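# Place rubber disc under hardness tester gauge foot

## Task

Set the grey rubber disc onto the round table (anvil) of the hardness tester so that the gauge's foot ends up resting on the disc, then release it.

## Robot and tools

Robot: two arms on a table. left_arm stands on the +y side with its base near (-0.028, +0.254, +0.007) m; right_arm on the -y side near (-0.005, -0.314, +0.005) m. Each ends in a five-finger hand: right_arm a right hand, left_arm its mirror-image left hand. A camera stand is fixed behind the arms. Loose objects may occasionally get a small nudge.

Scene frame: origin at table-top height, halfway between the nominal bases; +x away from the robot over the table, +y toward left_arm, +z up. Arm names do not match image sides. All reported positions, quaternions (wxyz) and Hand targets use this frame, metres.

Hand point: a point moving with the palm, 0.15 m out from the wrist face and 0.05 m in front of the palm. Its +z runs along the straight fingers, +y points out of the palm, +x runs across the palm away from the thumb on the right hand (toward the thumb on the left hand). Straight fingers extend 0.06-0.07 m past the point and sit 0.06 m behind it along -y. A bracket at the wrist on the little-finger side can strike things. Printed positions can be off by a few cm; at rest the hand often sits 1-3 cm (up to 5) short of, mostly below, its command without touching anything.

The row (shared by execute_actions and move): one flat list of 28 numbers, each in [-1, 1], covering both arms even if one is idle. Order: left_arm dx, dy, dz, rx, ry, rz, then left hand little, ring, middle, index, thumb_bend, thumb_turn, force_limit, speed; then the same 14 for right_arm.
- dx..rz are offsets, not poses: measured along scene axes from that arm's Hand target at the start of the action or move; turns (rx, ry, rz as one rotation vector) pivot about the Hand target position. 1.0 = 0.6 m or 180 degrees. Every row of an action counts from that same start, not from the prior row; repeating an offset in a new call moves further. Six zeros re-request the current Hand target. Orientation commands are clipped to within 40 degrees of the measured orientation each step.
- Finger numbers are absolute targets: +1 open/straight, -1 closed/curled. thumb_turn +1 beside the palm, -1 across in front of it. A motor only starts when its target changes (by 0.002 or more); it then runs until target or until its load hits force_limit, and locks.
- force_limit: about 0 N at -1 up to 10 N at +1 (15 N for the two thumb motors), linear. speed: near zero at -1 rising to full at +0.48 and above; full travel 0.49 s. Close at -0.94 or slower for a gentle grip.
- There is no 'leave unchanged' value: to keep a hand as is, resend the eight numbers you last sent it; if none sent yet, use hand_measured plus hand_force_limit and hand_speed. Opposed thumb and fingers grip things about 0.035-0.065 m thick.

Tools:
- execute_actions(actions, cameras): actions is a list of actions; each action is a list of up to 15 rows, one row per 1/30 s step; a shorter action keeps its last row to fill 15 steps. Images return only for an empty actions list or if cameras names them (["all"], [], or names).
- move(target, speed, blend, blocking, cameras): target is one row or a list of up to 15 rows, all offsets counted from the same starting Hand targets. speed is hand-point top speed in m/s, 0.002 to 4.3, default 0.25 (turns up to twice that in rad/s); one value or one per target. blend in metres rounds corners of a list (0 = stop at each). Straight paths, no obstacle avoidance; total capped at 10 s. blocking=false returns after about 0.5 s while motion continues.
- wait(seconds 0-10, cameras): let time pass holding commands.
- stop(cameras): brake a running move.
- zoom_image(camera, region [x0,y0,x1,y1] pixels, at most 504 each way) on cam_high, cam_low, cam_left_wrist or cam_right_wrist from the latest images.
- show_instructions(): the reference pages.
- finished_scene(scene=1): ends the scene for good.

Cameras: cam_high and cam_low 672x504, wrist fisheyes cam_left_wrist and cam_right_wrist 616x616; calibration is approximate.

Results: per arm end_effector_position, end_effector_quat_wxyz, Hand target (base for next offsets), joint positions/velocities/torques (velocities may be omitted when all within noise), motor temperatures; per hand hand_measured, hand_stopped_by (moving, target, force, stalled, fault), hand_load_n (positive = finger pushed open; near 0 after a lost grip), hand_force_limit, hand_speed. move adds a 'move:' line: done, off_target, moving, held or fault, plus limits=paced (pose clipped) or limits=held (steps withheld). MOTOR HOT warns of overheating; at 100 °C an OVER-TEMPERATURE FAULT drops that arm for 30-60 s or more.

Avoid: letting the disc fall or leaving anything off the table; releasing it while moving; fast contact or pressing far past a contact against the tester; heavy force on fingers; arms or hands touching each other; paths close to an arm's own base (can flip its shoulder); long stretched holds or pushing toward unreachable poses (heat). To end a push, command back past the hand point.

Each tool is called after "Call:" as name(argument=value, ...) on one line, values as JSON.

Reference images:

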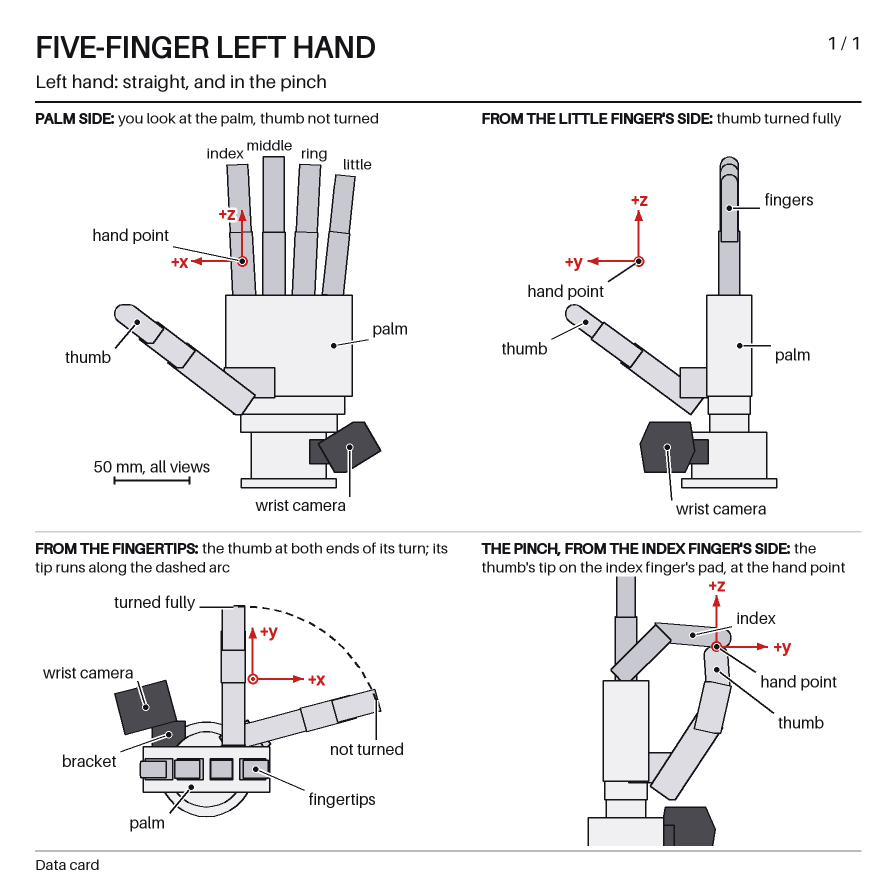

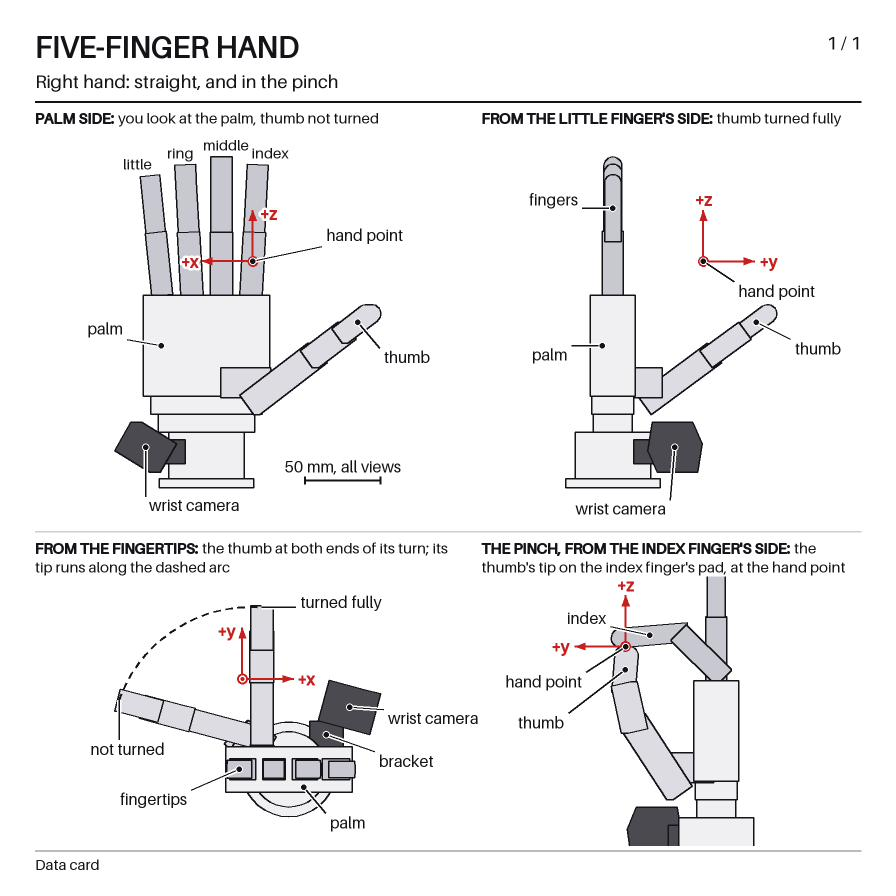

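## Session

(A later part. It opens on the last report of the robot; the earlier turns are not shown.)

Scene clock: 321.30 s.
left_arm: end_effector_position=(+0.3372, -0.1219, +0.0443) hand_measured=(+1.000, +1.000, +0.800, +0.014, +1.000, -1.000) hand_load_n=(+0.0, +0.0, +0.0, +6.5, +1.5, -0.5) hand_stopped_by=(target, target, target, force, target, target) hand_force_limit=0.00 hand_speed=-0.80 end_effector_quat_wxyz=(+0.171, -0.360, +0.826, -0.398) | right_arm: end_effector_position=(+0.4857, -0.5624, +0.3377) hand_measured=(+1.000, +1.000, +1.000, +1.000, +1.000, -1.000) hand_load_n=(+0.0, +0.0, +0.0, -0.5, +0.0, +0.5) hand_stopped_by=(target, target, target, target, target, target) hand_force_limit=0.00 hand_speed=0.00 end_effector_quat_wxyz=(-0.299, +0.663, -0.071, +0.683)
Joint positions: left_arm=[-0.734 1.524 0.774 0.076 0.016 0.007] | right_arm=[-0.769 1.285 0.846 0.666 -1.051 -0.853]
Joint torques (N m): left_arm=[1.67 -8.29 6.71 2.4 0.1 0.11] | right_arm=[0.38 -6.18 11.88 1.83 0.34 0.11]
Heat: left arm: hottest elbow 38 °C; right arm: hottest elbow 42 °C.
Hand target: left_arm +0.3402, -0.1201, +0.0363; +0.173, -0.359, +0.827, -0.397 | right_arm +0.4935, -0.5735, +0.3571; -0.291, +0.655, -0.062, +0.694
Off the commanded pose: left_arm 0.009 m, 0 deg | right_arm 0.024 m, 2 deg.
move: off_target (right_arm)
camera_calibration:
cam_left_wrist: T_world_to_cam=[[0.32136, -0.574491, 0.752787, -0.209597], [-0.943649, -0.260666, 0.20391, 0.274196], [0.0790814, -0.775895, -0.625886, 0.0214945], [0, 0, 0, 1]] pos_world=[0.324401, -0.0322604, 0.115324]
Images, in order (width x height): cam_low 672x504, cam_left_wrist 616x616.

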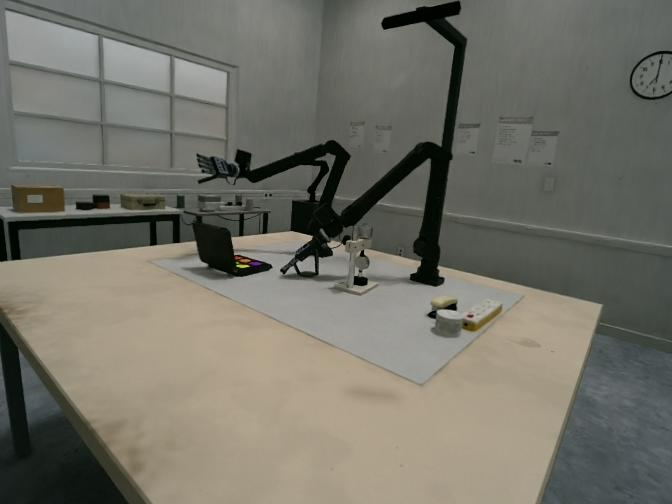

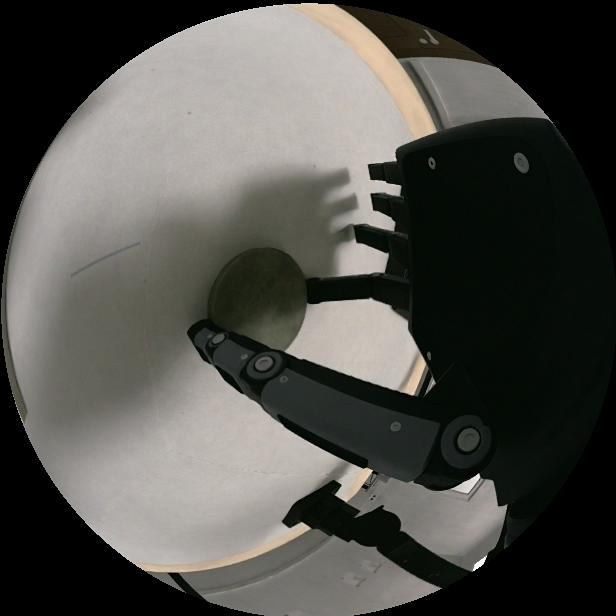

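Call:
move(target=[[0,0,-0.015,0,0,0, 1,1,0.8,-0.25,1,-1, 0.0,-0.8, 0,0,0,0,0,0, 1,1,1,1,1,-1, 0,0.0],[0,0,-0.015,0,0,0, 1,1,0.8,0.3,1,-1, 0.0,-0.8, 0,0,0,0,0,0, 1,1,1,1,1,-1, 0,0.0]], speed=0.05, cameras=["cam_left_wrist","cam_low"])

Call:
zoom_image(camera="cam_low", region=[260, 200, 380, 300])

Scene clock: 325.50 s.
left_arm: end_effector_position=(+0.3409, -0.1260, +0.0443) hand_measured=(+1.000, +1.000, +0.800, +0.300, +1.000, -1.000) hand_load_n=(+0.0, +0.0, +0.0, -1.5, +0.0, +0.0) hand_stopped_by=(target, target, target, target, target, target) hand_force_limit=0.00 hand_speed=-0.80 end_effector_quat_wxyz=(+0.175, -0.357, +0.821, -0.409) | right_arm: end_effector_position=(+0.4857, -0.5624, +0.3377) hand_measured=(+1.000, +1.000, +1.000, +1.000, +1.000, -1.000) hand_load_n=(+0.0, +0.0, -0.5, +0.0, +0.0, +0.5) hand_stopped_by=(target, target, target, target, target, target) hand_force_limit=0.00 hand_speed=0.00 end_effector_quat_wxyz=(-0.299, +0.663, -0.071, +0.683)
Joint positions: left_arm=[-0.734 1.534 0.77 0.116 0.019 0.007] | right_arm=[-0.769 1.285 0.846 0.666 -1.051 -0.853]
Joint torques (N m): left_arm=[1.67 -7.65 6.24 2.06 0.02 0.12] | right_arm=[0.38 -6.18 11.88 1.83 0.33 0.11]
Heat: left arm: hottest elbow 38 °C; right arm: hottest elbow 42 °C.
Hand target: left_arm +0.3401, -0.1201, +0.0273; +0.173, -0.359, +0.827, -0.397 | right_arm +0.4935, -0.5735, +0.3571; -0.291, +0.655, -0.062, +0.694
Off the commanded pose: left_arm 0.018 m, 2 deg | right_arm 0.024 m, 2 deg.
move: off_target (left_arm, right_arm); target 2's new numbers were sent with left_arm's hand 0.016 m and 1 deg from that target
camera_calibration:
cam_left_wrist: T_world_to_cam=[[0.306757, -0.561403, 0.768587, -0.20717], [-0.947684, -0.255062, 0.191932, 0.279198], [0.0882859, -0.787255, -0.610275, 0.0128684], [0, 0, 0, 1]] pos_world=[0.327007, -0.0349624, 0.113494]
Images, in order (width x height): cam_low 672x504, cam_left_wrist 616x616.

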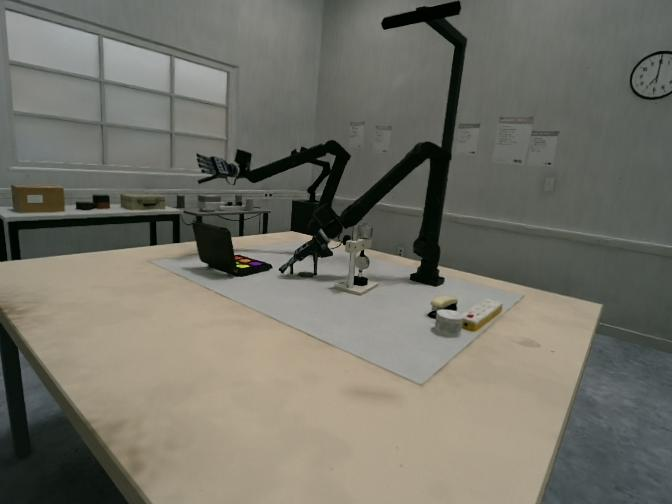

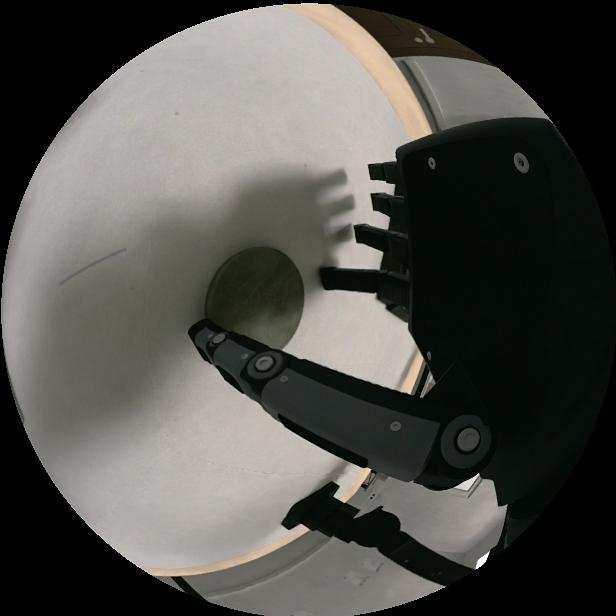

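Scaled by 4.200 from the camera's 672x504 image, which has a finer 960x720 frame.

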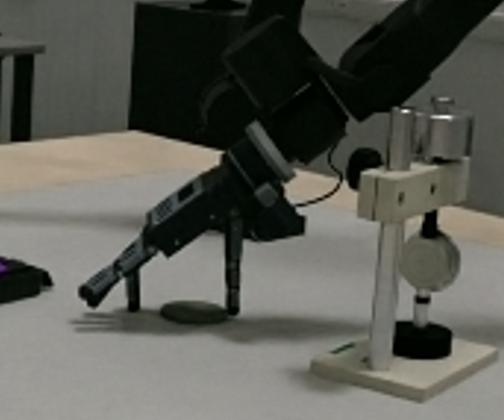

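Call:
move(target=[[0,0,0.45,0,0,0, 1,1,0.8,0.6,1,-1, 0.0,0, 0,0,0,0,0,0, 1,1,0.8,0.5,1,-1, 0,0.0],[-0.1335,0.35,0.521,0,0,-0.094, 1,1,0.8,0.6,1,-1, 0.0,0, -0.3225,0.4558,0.005,-0.036,0.025,0.093, 1,1,0.8,0.5,1,-1, 0,0.0]], speed=[0.2,0.25], blend=[0.03, 0], cameras=["all"])

Scene clock: 369.03 s.
left_arm: end_effector_position=(+0.2585, +0.0869, +0.3314) hand_measured=(+1.000, +1.000, +0.800, +0.600, +1.000, -1.000) hand_load_n=(+0.0, +0.0, +0.0, +0.0, +0.0, +0.0) hand_stopped_by=(target, target, target, target, target, target) hand_force_limit=0.00 hand_speed=0.00 end_effector_quat_wxyz=(+0.106, -0.236, +0.872, -0.416) | right_arm: end_effector_position=(+0.3015, -0.3029, +0.3480) hand_measured=(+1.000, +1.000, +0.800, +0.500, +1.000, -1.000) hand_load_n=(+0.0, +0.0, +0.0, +0.5, +0.0, +0.0) hand_stopped_by=(target, target, target, target, target, target) hand_force_limit=0.00 hand_speed=0.00 end_effector_quat_wxyz=(-0.354, +0.703, +0.051, +0.614)
Joint positions: left_arm=[-0.198 0.914 1.123 -1.104 0.629 0.617] | right_arm=[-0.492 0.349 0.537 -0.176 -1.074 -1.111]
Joint torques (N m): left_arm=[1.9 -3.31 10.44 0.88 0.46 0.16] | right_arm=[1.49 1.26 10.48 1.07 0.15 -0.08]
Heat: left arm: hottest elbow 38 °C; right arm: hottest elbow 42 °C.
Hand target: left_arm +0.2600, +0.0897, +0.3398; +0.112, -0.233, +0.871, -0.418 | right_arm +0.3000, -0.3000, +0.3601; -0.349, +0.699, +0.062, +0.621
Off the commanded pose: left_arm 0.009 m, 1 deg | right_arm 0.013 m, 2 deg.
move: off_target (right_arm); blend cut to 0 m at target 1
camera_calibration:
cam_left_wrist: T_world_to_cam=[[0.147187, -0.646664, 0.748439, -0.227708], [-0.976176, 0.026993, 0.215296, 0.175454], [-0.159427, -0.762297, -0.627285, 0.430397], [0, 0, 0, 1]] pos_world=[0.273406, 0.176104, 0.402633]
cam_right_wrist: T_world_to_cam=[[0.544386, -0.824907, -0.152224, -0.365761], [-0.451162, -0.134945, -0.882181, 0.410176], [0.707175, 0.548925, -0.445629, 0.219348], [0, 0, 0, 1]] pos_world=[0.229054, -0.366773, 0.40392]

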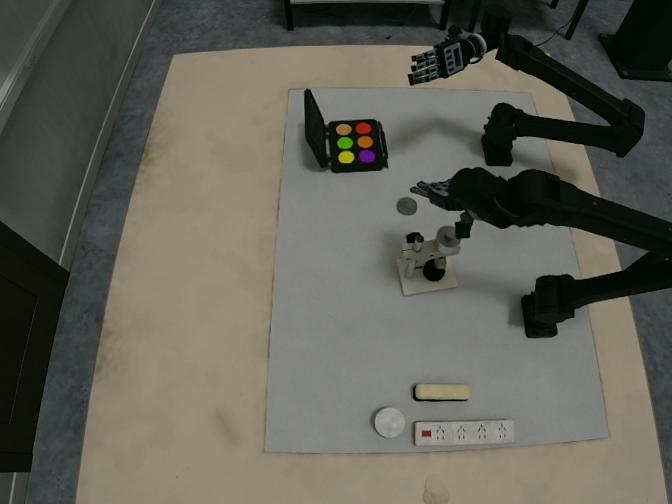

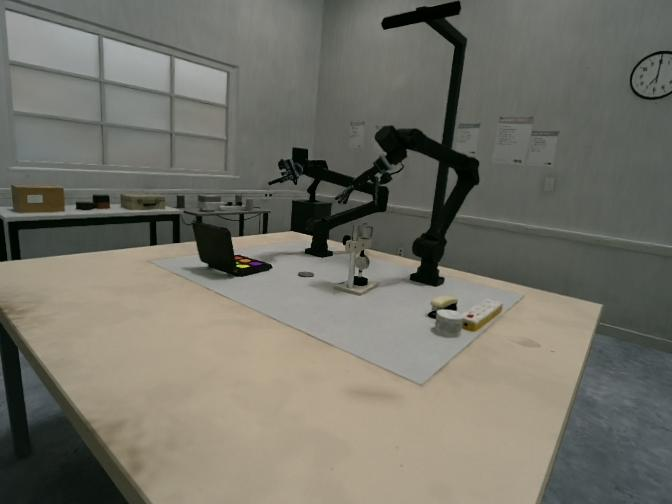

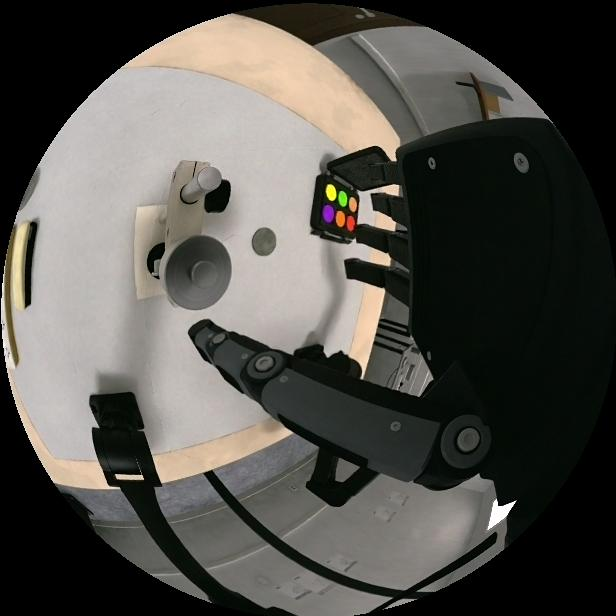

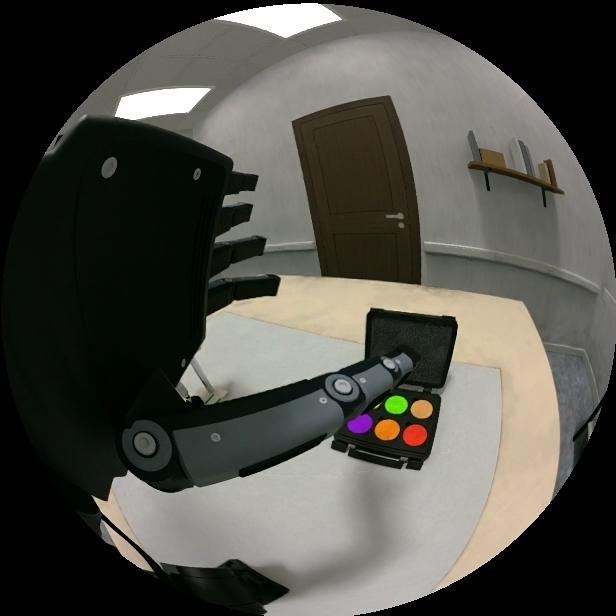

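Call:
move(target=[0.0083,0.0172,-0.1,0,0,0, 1,1,0.8,0.6,1,-1, 0.0,0, -0.0167,0.3583,-0.367,-0.0362,0.0254,0.0929, 1,1,0.8,0.5,1,-1, 0,0.0], speed=0.2, cameras=["all"])

Scene clock: 388.07 s.
left_arm: end_effector_position=(+0.2624, +0.0973, +0.2771) hand_measured=(+1.000, +1.000, +0.800, +0.600, +1.000, -1.000) hand_load_n=(+0.0, +0.0, +0.0, +0.0, +0.5, +0.0) hand_stopped_by=(target, target, target, target, target, target) hand_force_limit=0.00 hand_speed=0.00 end_effector_quat_wxyz=(+0.099, -0.238, +0.873, -0.413) | right_arm: end_effector_position=(+0.2918, -0.0870, +0.1422) hand_measured=(+1.000, +1.000, +0.800, +0.500, +1.000, -1.000) hand_load_n=(+0.0, +0.5, +0.0, +0.0, -0.5, +0.5) hand_stopped_by=(target, target, target, target, target, target) hand_force_limit=0.00 hand_speed=0.00 end_effector_quat_wxyz=(-0.397, +0.727, +0.181, +0.531)
Joint positions: left_arm=[-0.157 0.914 0.986 -1.008 0.654 0.659] | right_arm=[0.637 0.771 0.152 0.494 -0.233 -1.201]
Joint torques (N m): left_arm=[1.96 -4.42 8.54 1.95 0.48 0.12] | right_arm=[1.49 -0.15 7.49 2.32 0.13 -0.02]
Heat: left arm: hottest elbow 39 °C; right arm: hottest elbow 41 °C.
Hand target: left_arm +0.2650, +0.1002, +0.2797; +0.112, -0.233, +0.871, -0.418 | right_arm +0.2901, -0.0850, +0.1400; -0.398, +0.726, +0.184, +0.531
Off the commanded pose: left_arm 0.005 m, 2 deg | right_arm 0.004 m, 0 deg.
move: done
camera_calibration:
cam_left_wrist: T_world_to_cam=[[0.158464, -0.648982, 0.744118, -0.182358], [-0.972526, 0.0275745, 0.231154, 0.185218], [-0.170533, -0.760304, -0.626783, 0.407415], [0, 0, 0, 1]] pos_world=[0.278505, 0.186305, 0.348242]
cam_right_wrist: T_world_to_cam=[[0.754924, -0.648288, -0.099057, -0.267312], [-0.427418, -0.37181, -0.824058, 0.217611], [0.497396, 0.66444, -0.557778, 0.103222], [0, 0, 0, 1]] pos_world=[0.243469, -0.16097, 0.21042]

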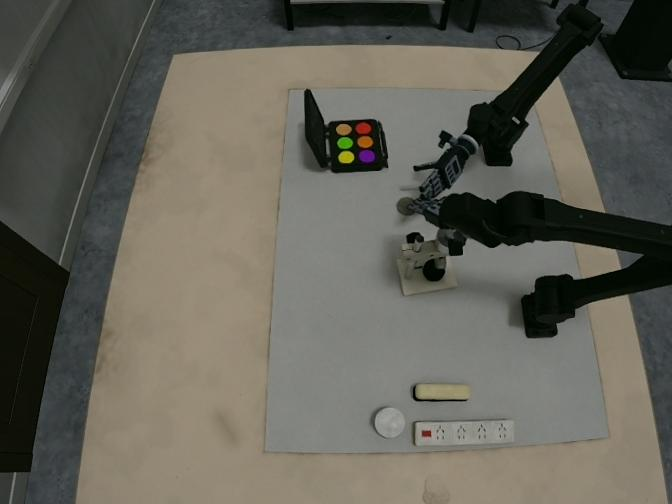

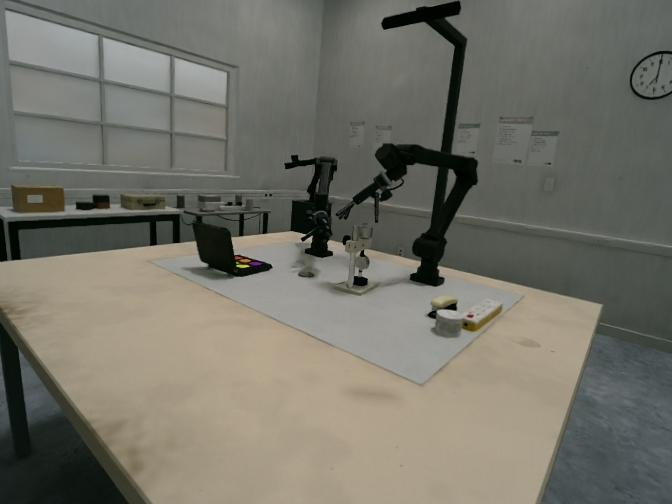

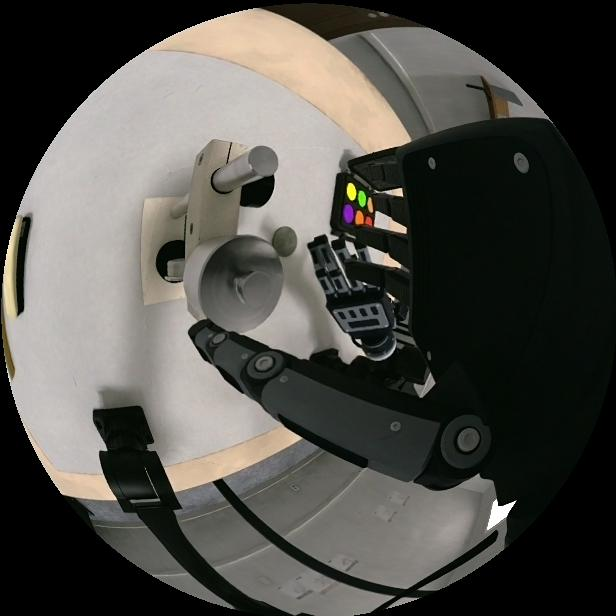

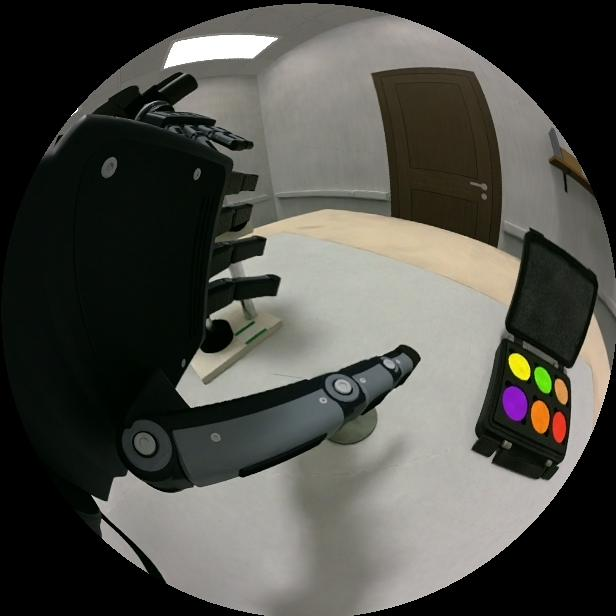

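Call:
zoom_image(camera="cam_left_wrist", region=[140, 210, 340, 370])

Call:
zoom_image(camera="cam_right_wrist", region=[180, 210, 440, 470])

Scaled by 2.520 from the camera's 616x616 image, which has a finer 880x880 frame.

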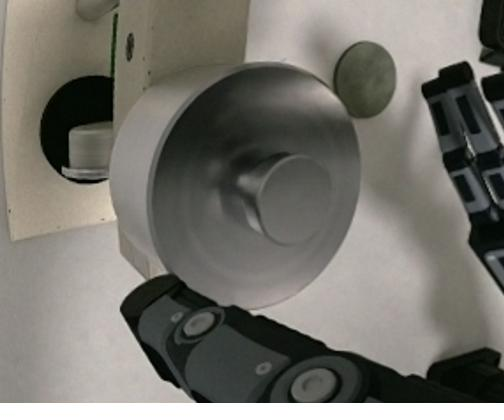

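Scaled by 1.938 from the camera's 616x616 image, which has a finer 880x880 frame.

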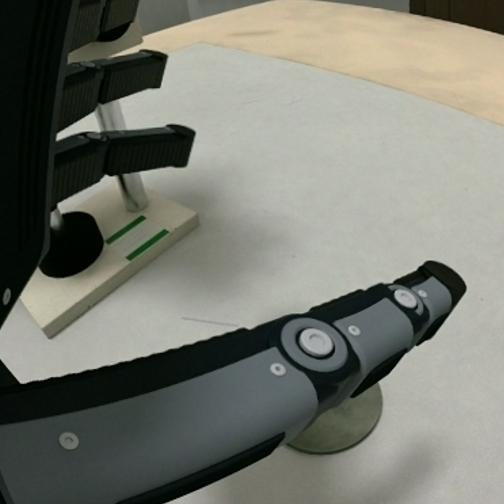

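Call:
move(target=[0.0075,0.0117,-0.045,0,0,0, 1,1,0.8,0.6,1,-1, 0.0,0, 0,0,0,0,0,0, 1,1,0.8,0.5,1,-1, 0,0.0], speed=0.1, cameras=["cam_left_wrist"])

Call:
zoom_image(camera="cam_left_wrist", region=[140, 210, 340, 370])

Scene clock: 397.60 s.
left_arm: end_effector_position=(+0.2654, +0.1044, +0.2530) hand_measured=(+1.000, +1.000, +0.800, +0.600, +1.000, -1.000) hand_load_n=(+0.0, +0.0, +0.0, +0.0, +0.0, +0.0) hand_stopped_by=(target, target, target, target, target, target) hand_force_limit=0.00 hand_speed=0.00 end_effector_quat_wxyz=(+0.102, -0.237, +0.872, -0.415) | right_arm: end_effector_position=(+0.2918, -0.0870, +0.1422) hand_measured=(+1.000, +1.000, +0.800, +0.500, +1.000, -1.000) hand_load_n=(+0.0, -0.5, +0.0, +0.0, +0.0, +0.0) hand_stopped_by=(target, target, target, target, target, target) hand_force_limit=0.00 hand_speed=0.00 end_effector_quat_wxyz=(-0.397, +0.727, +0.181, +0.531)
Joint positions: left_arm=[-0.129 0.914 0.922 -0.953 0.672 0.687] | right_arm=[0.637 0.771 0.152 0.494 -0.233 -1.201]
Joint torques (N m): left_arm=[2.02 -3.49 8.55 1.99 0.49 0.12] | right_arm=[1.49 -0.21 7.47 2.33 0.12 -0.02]
Heat: left arm: hottest elbow 39 °C; right arm: hottest elbow 41 °C.
Hand target: left_arm +0.2695, +0.1071, +0.2527; +0.112, -0.233, +0.871, -0.418 | right_arm +0.2900, -0.0850, +0.1400; -0.398, +0.726, +0.184, +0.531
Off the commanded pose: left_arm 0.005 m, 1 deg | right_arm 0.003 m, 0 deg.
move: done
camera_calibration:
cam_left_wrist: T_world_to_cam=[[0.151818, -0.647246, 0.74701, -0.15947], [-0.974636, 0.0276939, 0.222075, 0.196437], [-0.164425, -0.761778, -0.626625, 0.396783], [0, 0, 0, 1]] pos_world=[0.280906, 0.193604, 0.324136]
Images, in order (width x height): cam_left_wrist 616x616.

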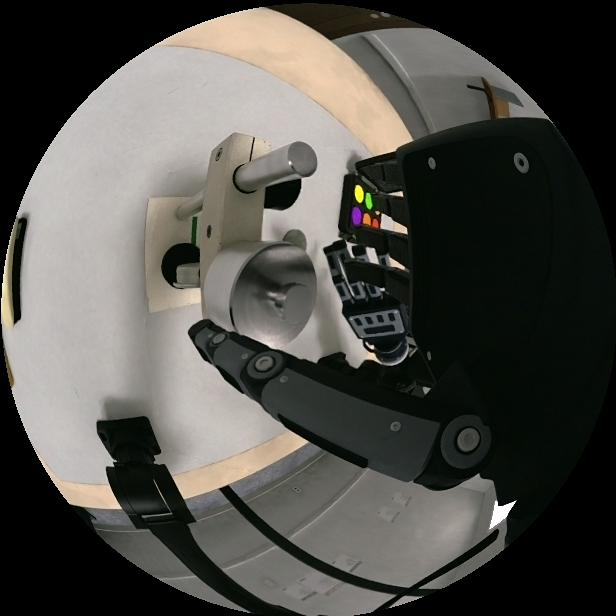

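Scaled by 2.520 from the camera's 616x616 image, which has a finer 880x880 frame.

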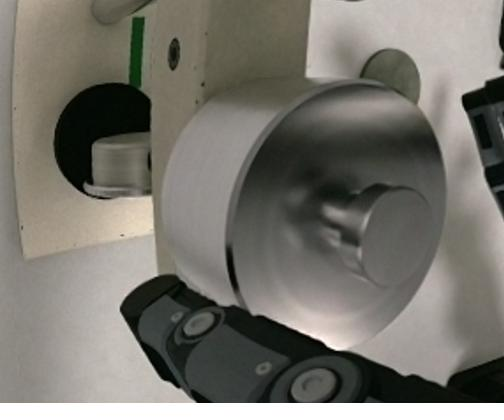

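Call:
move(target=[-0.001,0.0,-0.032,0,0,0, 1,1,0.8,0.6,1,-1, 0.0,0, 0,0,0,0,0,0, 1,1,0.8,0.5,1,-1, 0,0.0], speed=0.08, cameras=["cam_left_wrist","cam_low"])

Call:
zoom_image(camera="cam_left_wrist", region=[140, 210, 340, 370])

Call:
zoom_image(camera="cam_low", region=[300, 150, 420, 300])

Scene clock: 404.13 s.
left_arm: end_effector_position=(+0.2652, +0.1045, +0.2337) hand_measured=(+1.000, +1.000, +0.800, +0.600, +1.000, -1.000) hand_load_n=(+0.0, +0.0, +0.0, +0.0, +0.0, +0.0) hand_stopped_by=(target, target, target, target, target, target) hand_force_limit=0.00 hand_speed=0.00 end_effector_quat_wxyz=(+0.103, -0.236, +0.872, -0.415) | right_arm: end_effector_position=(+0.2918, -0.0870, +0.1422) hand_measured=(+1.000, +1.000, +0.800, +0.500, +1.000, -1.000) hand_load_n=(+0.0, +0.0, +0.0, +0.0, +0.0, +0.0) hand_stopped_by=(target, target, target, target, target, target) hand_force_limit=0.00 hand_speed=0.00 end_effector_quat_wxyz=(-0.397, +0.727, +0.181, +0.531)
Joint positions: left_arm=[-0.129 0.914 0.872 -0.902 0.672 0.688] | right_arm=[0.637 0.771 0.152 0.494 -0.233 -1.201]
Joint torques (N m): left_arm=[1.9 -3.49 8.51 2 0.5 0.11] | right_arm=[1.49 -0.15 7.46 2.35 0.12 -0.02]
Heat: left arm: hottest elbow 39 °C; right arm: hottest elbow 41 °C.
Hand target: left_arm +0.2690, +0.1071, +0.2337; +0.112, -0.233, +0.871, -0.418 | right_arm +0.2900, -0.0850, +0.1400; -0.398, +0.726, +0.184, +0.531
Off the commanded pose: left_arm 0.005 m, 1 deg | right_arm 0.003 m, 0 deg.
move: done
camera_calibration:
cam_left_wrist: T_world_to_cam=[[0.151057, -0.647549, 0.746902, -0.144777], [-0.974753, 0.0281073, 0.221508, 0.200535], [-0.16443, -0.761505, -0.626955, 0.384752], [0, 0, 0, 1]] pos_world=[0.280607, 0.193605, 0.304936]
Images, in order (width x height): cam_low 672x504, cam_left_wrist 616x616.

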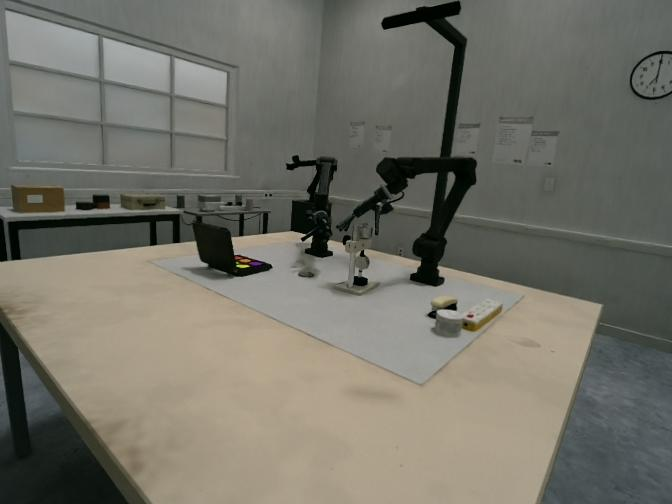

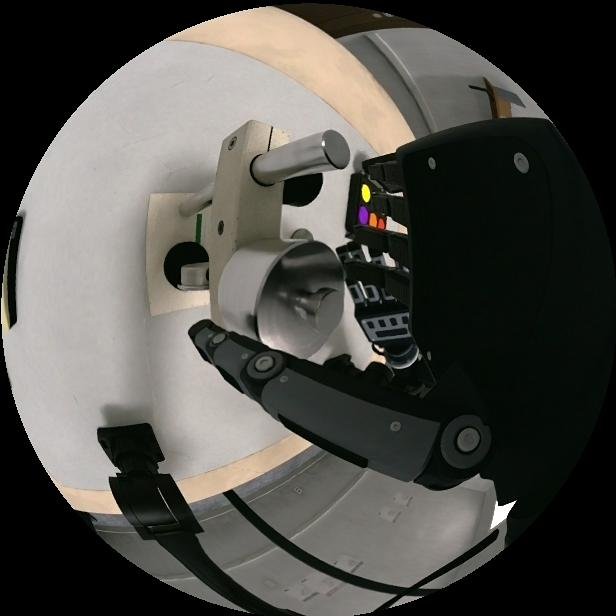

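Scaled by 2.520 from the camera's 616x616 image, which has a finer 880x880 frame.

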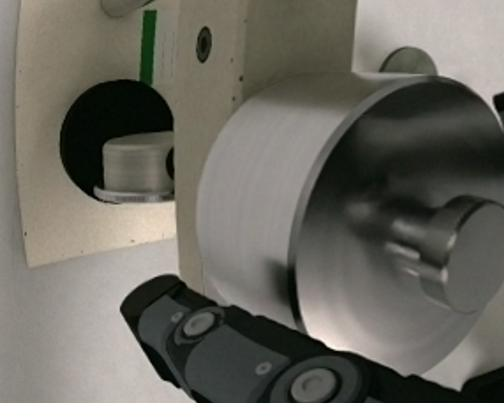

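Scaled by 3.360 from the camera's 672x504 image, which has a finer 960x720 frame.

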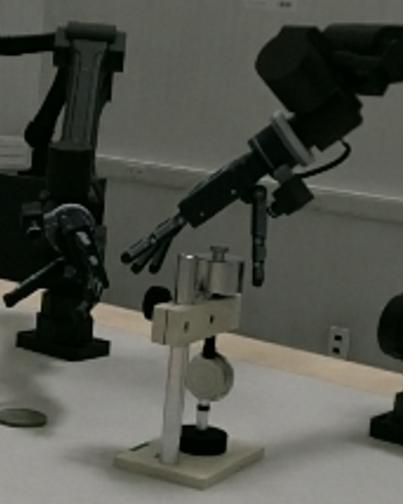

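Call:
move(target=[0,0,0,0,0,0, 1,1,-0.3,-0.3,0.6,-1, -0.4,-0.8, 0,0,0,0,0,0, 1,1,0.8,0.5,1,-1, 0,0.0], speed=0.08, cameras=["cam_left_wrist","cam_low"])

Call:
zoom_image(camera="cam_left_wrist", region=[140, 210, 340, 370])

Call:
zoom_image(camera="cam_low", region=[300, 150, 420, 300])

Scene clock: 415.03 s.
left_arm: end_effector_position=(+0.2653, +0.1059, +0.2329) hand_measured=(+1.000, +1.000, +0.158, +0.142, +0.786, -1.000) hand_load_n=(+0.0, +0.0, +6.0, +3.5, +8.0, +2.0) hand_stopped_by=(target, target, force, force, force, target) hand_force_limit=-0.40 hand_speed=-0.80 end_effector_quat_wxyz=(+0.103, -0.239, +0.872, -0.415) | right_arm: end_effector_position=(+0.2918, -0.0870, +0.1422) hand_measured=(+1.000, +1.000, +0.800, +0.500, +1.000, -1.000) hand_load_n=(+0.0, +0.0, +0.0, -0.5, +0.0, +0.0) hand_stopped_by=(target, target, target, target, target, target) hand_force_limit=0.00 hand_speed=0.00 end_effector_quat_wxyz=(-0.397, +0.727, +0.181, +0.531)
Joint positions: left_arm=[-0.124 0.913 0.869 -0.901 0.673 0.688] | right_arm=[0.637 0.771 0.152 0.494 -0.233 -1.201]
Joint torques (N m): left_arm=[1.67 -3.37 8.73 1.89 0.46 0.11] | right_arm=[1.55 -0.15 7.46 2.33 0.12 -0.02]
Heat: left arm: hottest elbow 39 °C; right arm: hottest elbow 40 °C.
Hand target: left_arm +0.2690, +0.1071, +0.2337; +0.113, -0.233, +0.871, -0.418 | right_arm +0.2900, -0.0850, +0.1400; -0.398, +0.726, +0.184, +0.531
Off the commanded pose: left_arm 0.004 m, 1 deg | right_arm 0.003 m, 0 deg.
move: done
camera_calibration:
cam_left_wrist: T_world_to_cam=[[0.154729, -0.646175, 0.74734, -0.144379], [-0.974678, 0.0237653, 0.222346, 0.200986], [-0.161435, -0.762819, -0.626135, 0.38446], [0, 0, 0, 1]] pos_world=[0.280301, 0.195203, 0.303936]
Images, in order (width x height): cam_low 672x504, cam_left_wrist 616x616.

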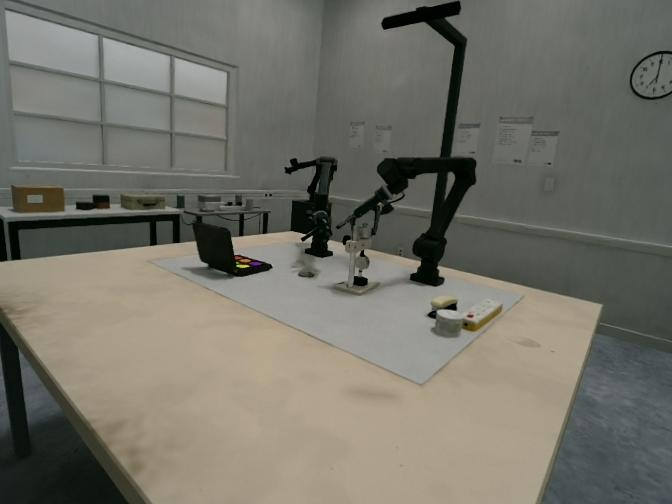

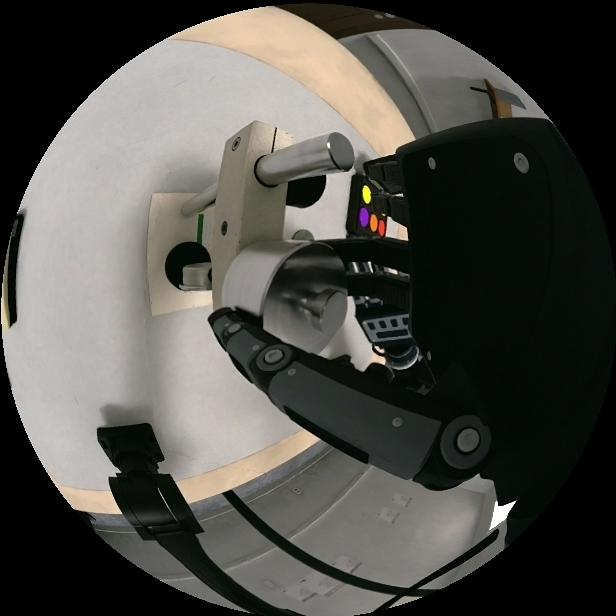

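Scaled by 2.520 from the camera's 616x616 image, which has a finer 880x880 frame.

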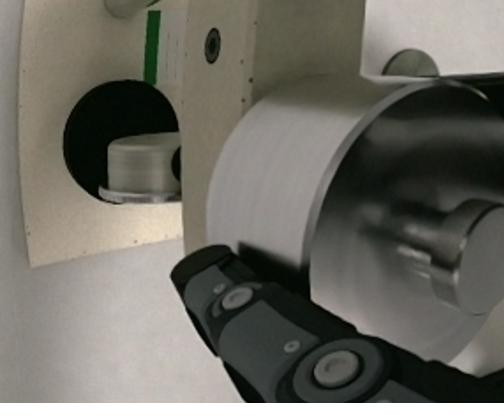

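Scaled by 3.360 from the camera's 672x504 image, which has a finer 960x720 frame.

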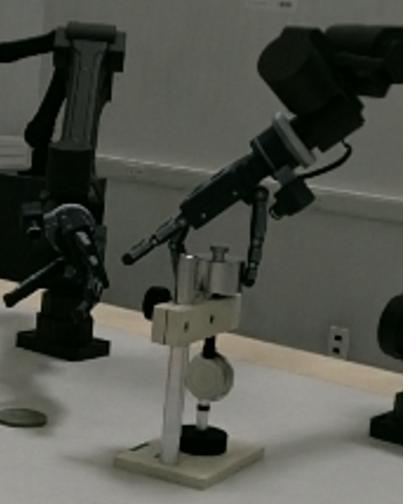

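Call:
move(target=[0,0,0,0,0,0, 1,1,-0.4,-0.4,0.5,-1, 0.7,-0.8, 0,0,0,0,0,0, 1,1,0.8,0.5,1,-1, 0,0.0], speed=0.08)

Call:
move(target=[0,0,0.07,0,0,0, 1,1,-0.4,-0.4,0.5,-1, 0.7,-0.8, 0,0,0,0,0,0, 1,1,0.8,0.5,1,-1, 0,0.0], speed=0.05, cameras=["cam_left_wrist","cam_low","cam_high"])

Call:
zoom_image(camera="cam_low", region=[300, 150, 420, 300])

Scene clock: 421.87 s.
left_arm: end_effector_position=(+0.2658, +0.1058, +0.2331) hand_measured=(+1.000, +1.000, +0.146, +0.114, +0.780, -1.000) hand_load_n=(+0.0, +0.0, +8.0, +12.5, +15.5, +2.0) hand_stopped_by=(target, target, force, force, force, target) hand_force_limit=0.70 hand_speed=-0.80 end_effector_quat_wxyz=(+0.104, -0.238, +0.872, -0.416) | right_arm: end_effector_position=(+0.2918, -0.0870, +0.1422) hand_measured=(+1.000, +1.000, +0.800, +0.500, +1.000, -1.000) hand_load_n=(+0.0, +0.0, +0.0, +0.0, +0.0, +0.5) hand_stopped_by=(target, target, target, target, target, target) hand_force_limit=0.00 hand_speed=0.00 end_effector_quat_wxyz=(-0.397, +0.727, +0.181, +0.531)
Joint positions: left_arm=[-0.124 0.913 0.869 -0.899 0.673 0.688] | right_arm=[0.637 0.771 0.152 0.494 -0.233 -1.201]
Joint torques (N m): left_arm=[1.61 -3.43 8.75 1.83 0.44 0.11] | right_arm=[1.49 -0.15 7.47 2.33 0.13 -0.02]
Heat: left arm: hottest elbow 39 °C; right arm: hottest elbow 40 °C.
Hand target: left_arm +0.2689, +0.1071, +0.2337; +0.112, -0.233, +0.871, -0.418 | right_arm +0.2900, -0.0850, +0.1400; -0.398, +0.726, +0.184, +0.531
Off the commanded pose: left_arm 0.004 m, 1 deg | right_arm 0.003 m, 0 deg.
move: done

Scene clock: 423.23 s.
left_arm: end_effector_position=(+0.2609, +0.1079, +0.2354) hand_measured=(+1.000, +1.000, +0.146, +0.114, +0.780, -1.000) hand_load_n=(+0.0, +0.0, +9.5, +13.0, +15.5, -0.5) hand_stopped_by=(target, target, force, force, force, target) hand_force_limit=0.70 hand_speed=-0.80 end_effector_quat_wxyz=(+0.095, -0.234, +0.877, -0.408) | right_arm: end_effector_position=(+0.2918, -0.0870, +0.1422) hand_measured=(+1.000, +1.000, +0.800, +0.500, +1.000, -1.000) hand_load_n=(+0.0, +0.0, +0.0, +0.0, +0.0, +0.0) hand_stopped_by=(target, target, target, target, target, target) hand_force_limit=0.00 hand_speed=0.00 end_effector_quat_wxyz=(-0.397, +0.727, +0.181, +0.531)
Joint positions: left_arm=[-0.124 0.918 0.887 -0.946 0.672 0.712] | right_arm=[0.637 0.771 0.152 0.494 -0.233 -1.201]
Joint torques (N m): left_arm=[1.55 -4.25 15.27 -0.42 0.5 -0.17] | right_arm=[1.49 -0.15 7.47 2.35 0.12 -0.02]
Heat: left arm: hottest elbow 39 °C; right arm: hottest elbow 40 °C.
Hand target: left_arm +0.2689, +0.1071, +0.2757; +0.112, -0.233, +0.871, -0.418 | right_arm +0.2900, -0.0850, +0.1400; -0.398, +0.726, +0.184, +0.531
Off the commanded pose: left_arm 0.041 m, 2 deg | right_arm 0.003 m, 0 deg.
move: off_target (left_arm)
camera_calibration:
cam_left_wrist: T_world_to_cam=[[0.156317, -0.658786, 0.735911, -0.140653], [-0.970717, 0.0351338, 0.237644, 0.190311], [-0.182412, -0.751509, -0.634003, 0.393019], [0, 0, 0, 1]] pos_world=[0.278415, 0.196011, 0.307457]
Images, in order (width x height): cam_high 672x504, cam_low 672x504, cam_left_wrist 616x616.

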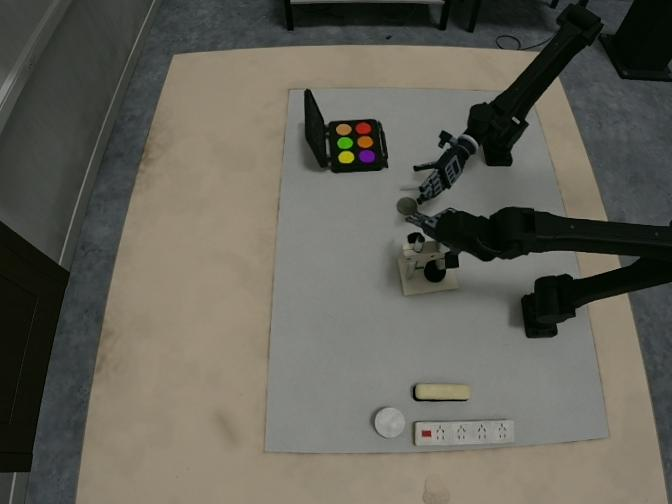

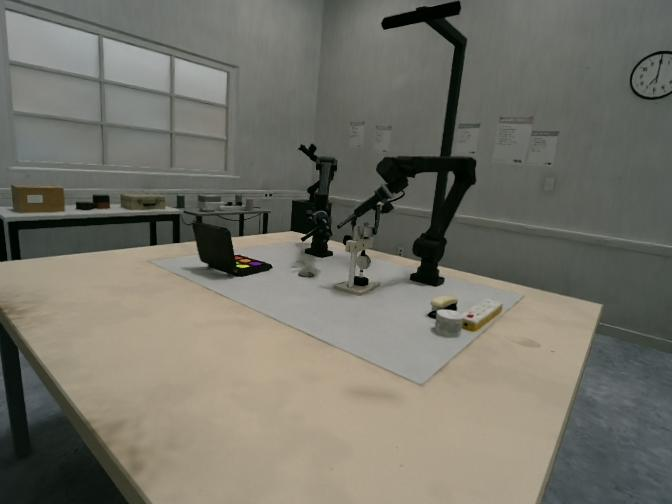

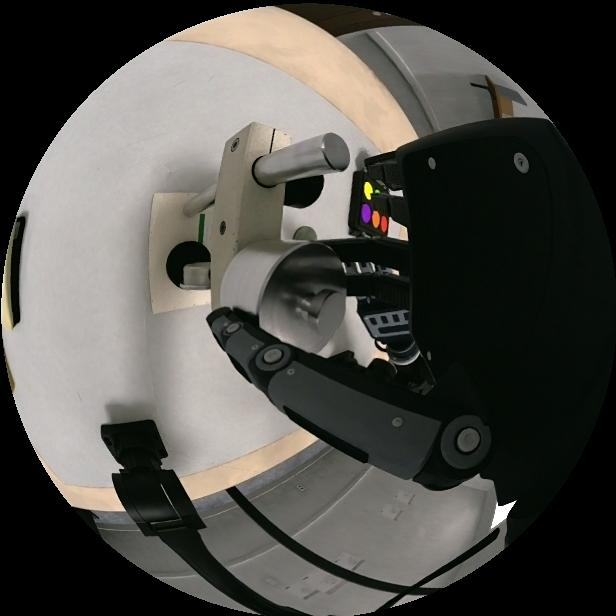

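Scaled by 3.360 from the camera's 672x504 image, which has a finer 960x720 frame.

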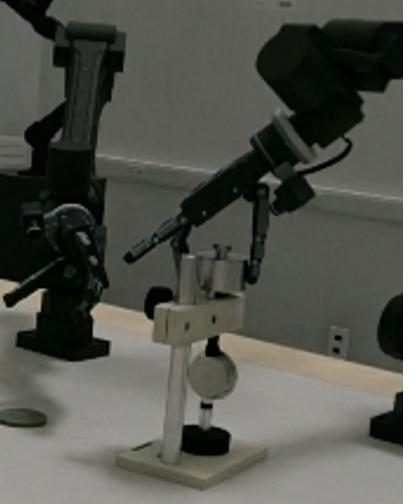

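Call:
zoom_image(camera="cam_low", region=[330, 215, 390, 300])

Scaled by 5.929 from the camera's 672x504 image, which has a finer 960x720 frame.

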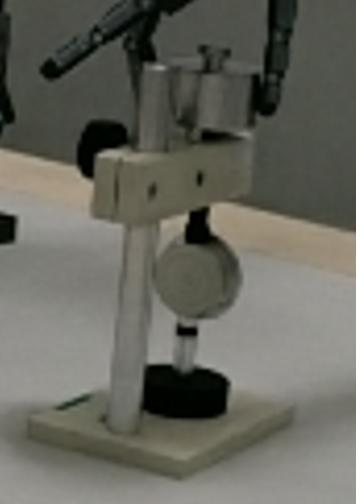

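Call:
move(target=[0.006,-0.003,0.035,0,0,0, 1,1,-0.4,-0.4,0.5,-1, 0.7,-0.8, 0,0,0,0,0,0, 1,1,0.8,0.5,1,-1, 0,0.0], speed=0.05, cameras=["cam_left_wrist","cam_low","cam_high"])

Call:
zoom_image(camera="cam_low", region=[330, 215, 390, 300])

Scene clock: 428.73 s.
left_arm: end_effector_position=(+0.2607, +0.1088, +0.2467) hand_measured=(+1.000, +1.000, +0.146, +0.114, +0.780, -1.000) hand_load_n=(+0.0, +0.0, +11.0, +13.0, +16.5, -1.0) hand_stopped_by=(target, target, force, force, force, target) hand_force_limit=0.70 hand_speed=-0.80 end_effector_quat_wxyz=(+0.086, -0.239, +0.880, -0.402) | right_arm: end_effector_position=(+0.2918, -0.0870, +0.1422) hand_measured=(+1.000, +1.000, +0.800, +0.500, +1.000, -1.000) hand_load_n=(+0.0, +0.0, +0.0, +0.0, +0.0, +0.5) hand_stopped_by=(target, target, target, target, target, target) hand_force_limit=0.00 hand_speed=0.00 end_effector_quat_wxyz=(-0.397, +0.727, +0.181, +0.531)
Joint positions: left_arm=[-0.124 0.933 0.931 -1.001 0.667 0.715] | right_arm=[0.637 0.771 0.152 0.494 -0.233 -1.201]
Joint torques (N m): left_arm=[1.26 -4.66 16.46 -0.08 0.62 -0.24] | right_arm=[1.49 -0.15 7.47 2.35 0.12 -0.02]
Heat: left arm: hottest elbow 40 °C; right arm: hottest elbow 40 °C.
Hand target: left_arm +0.2726, +0.1054, +0.2965; +0.112, -0.233, +0.871, -0.418 | right_arm +0.2900, -0.0850, +0.1400; -0.398, +0.726, +0.184, +0.531
Off the commanded pose: left_arm 0.051 m, 4 deg | right_arm 0.003 m, 0 deg.
move: off_target (left_arm)
camera_calibration:
cam_left_wrist: T_world_to_cam=[[0.174001, -0.66448, 0.726767, -0.150153], [-0.964898, 0.0323839, 0.260622, 0.180571], [-0.196714, -0.746604, -0.635521, 0.404408], [0, 0, 0, 1]] pos_world=[0.279911, 0.196311, 0.319075]
Images, in order (width x height): cam_high 672x504, cam_low 672x504, cam_left_wrist 616x616.

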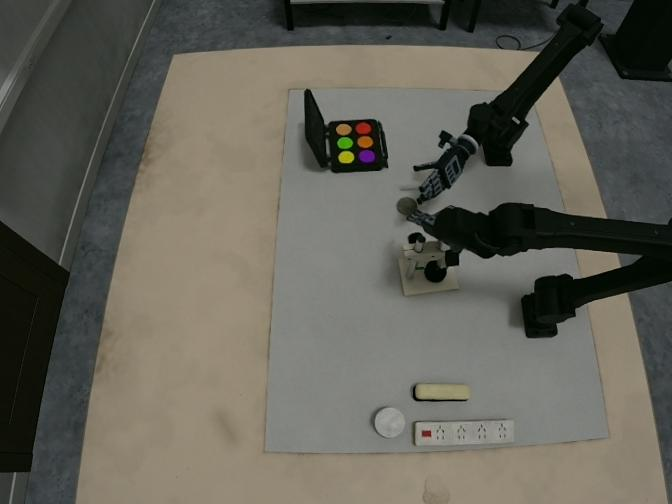

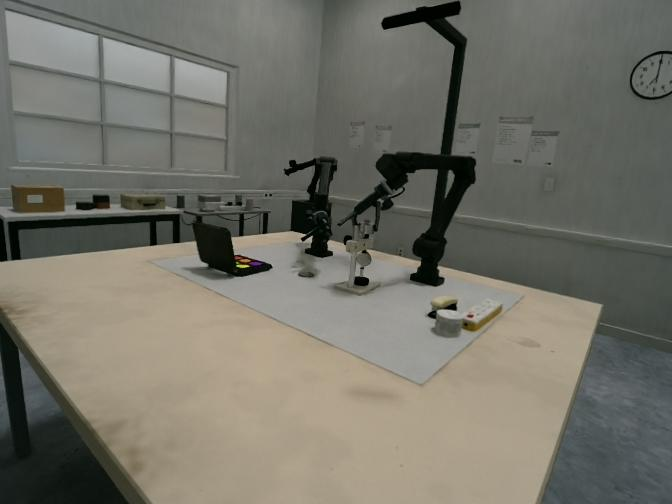

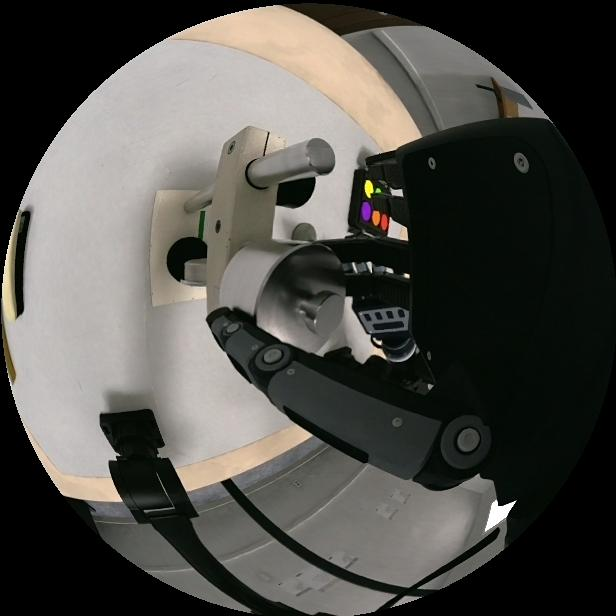

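Scaled by 5.929 from the camera's 672x504 image, which has a finer 960x720 frame.

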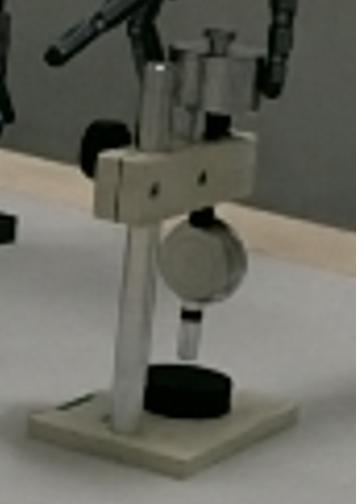

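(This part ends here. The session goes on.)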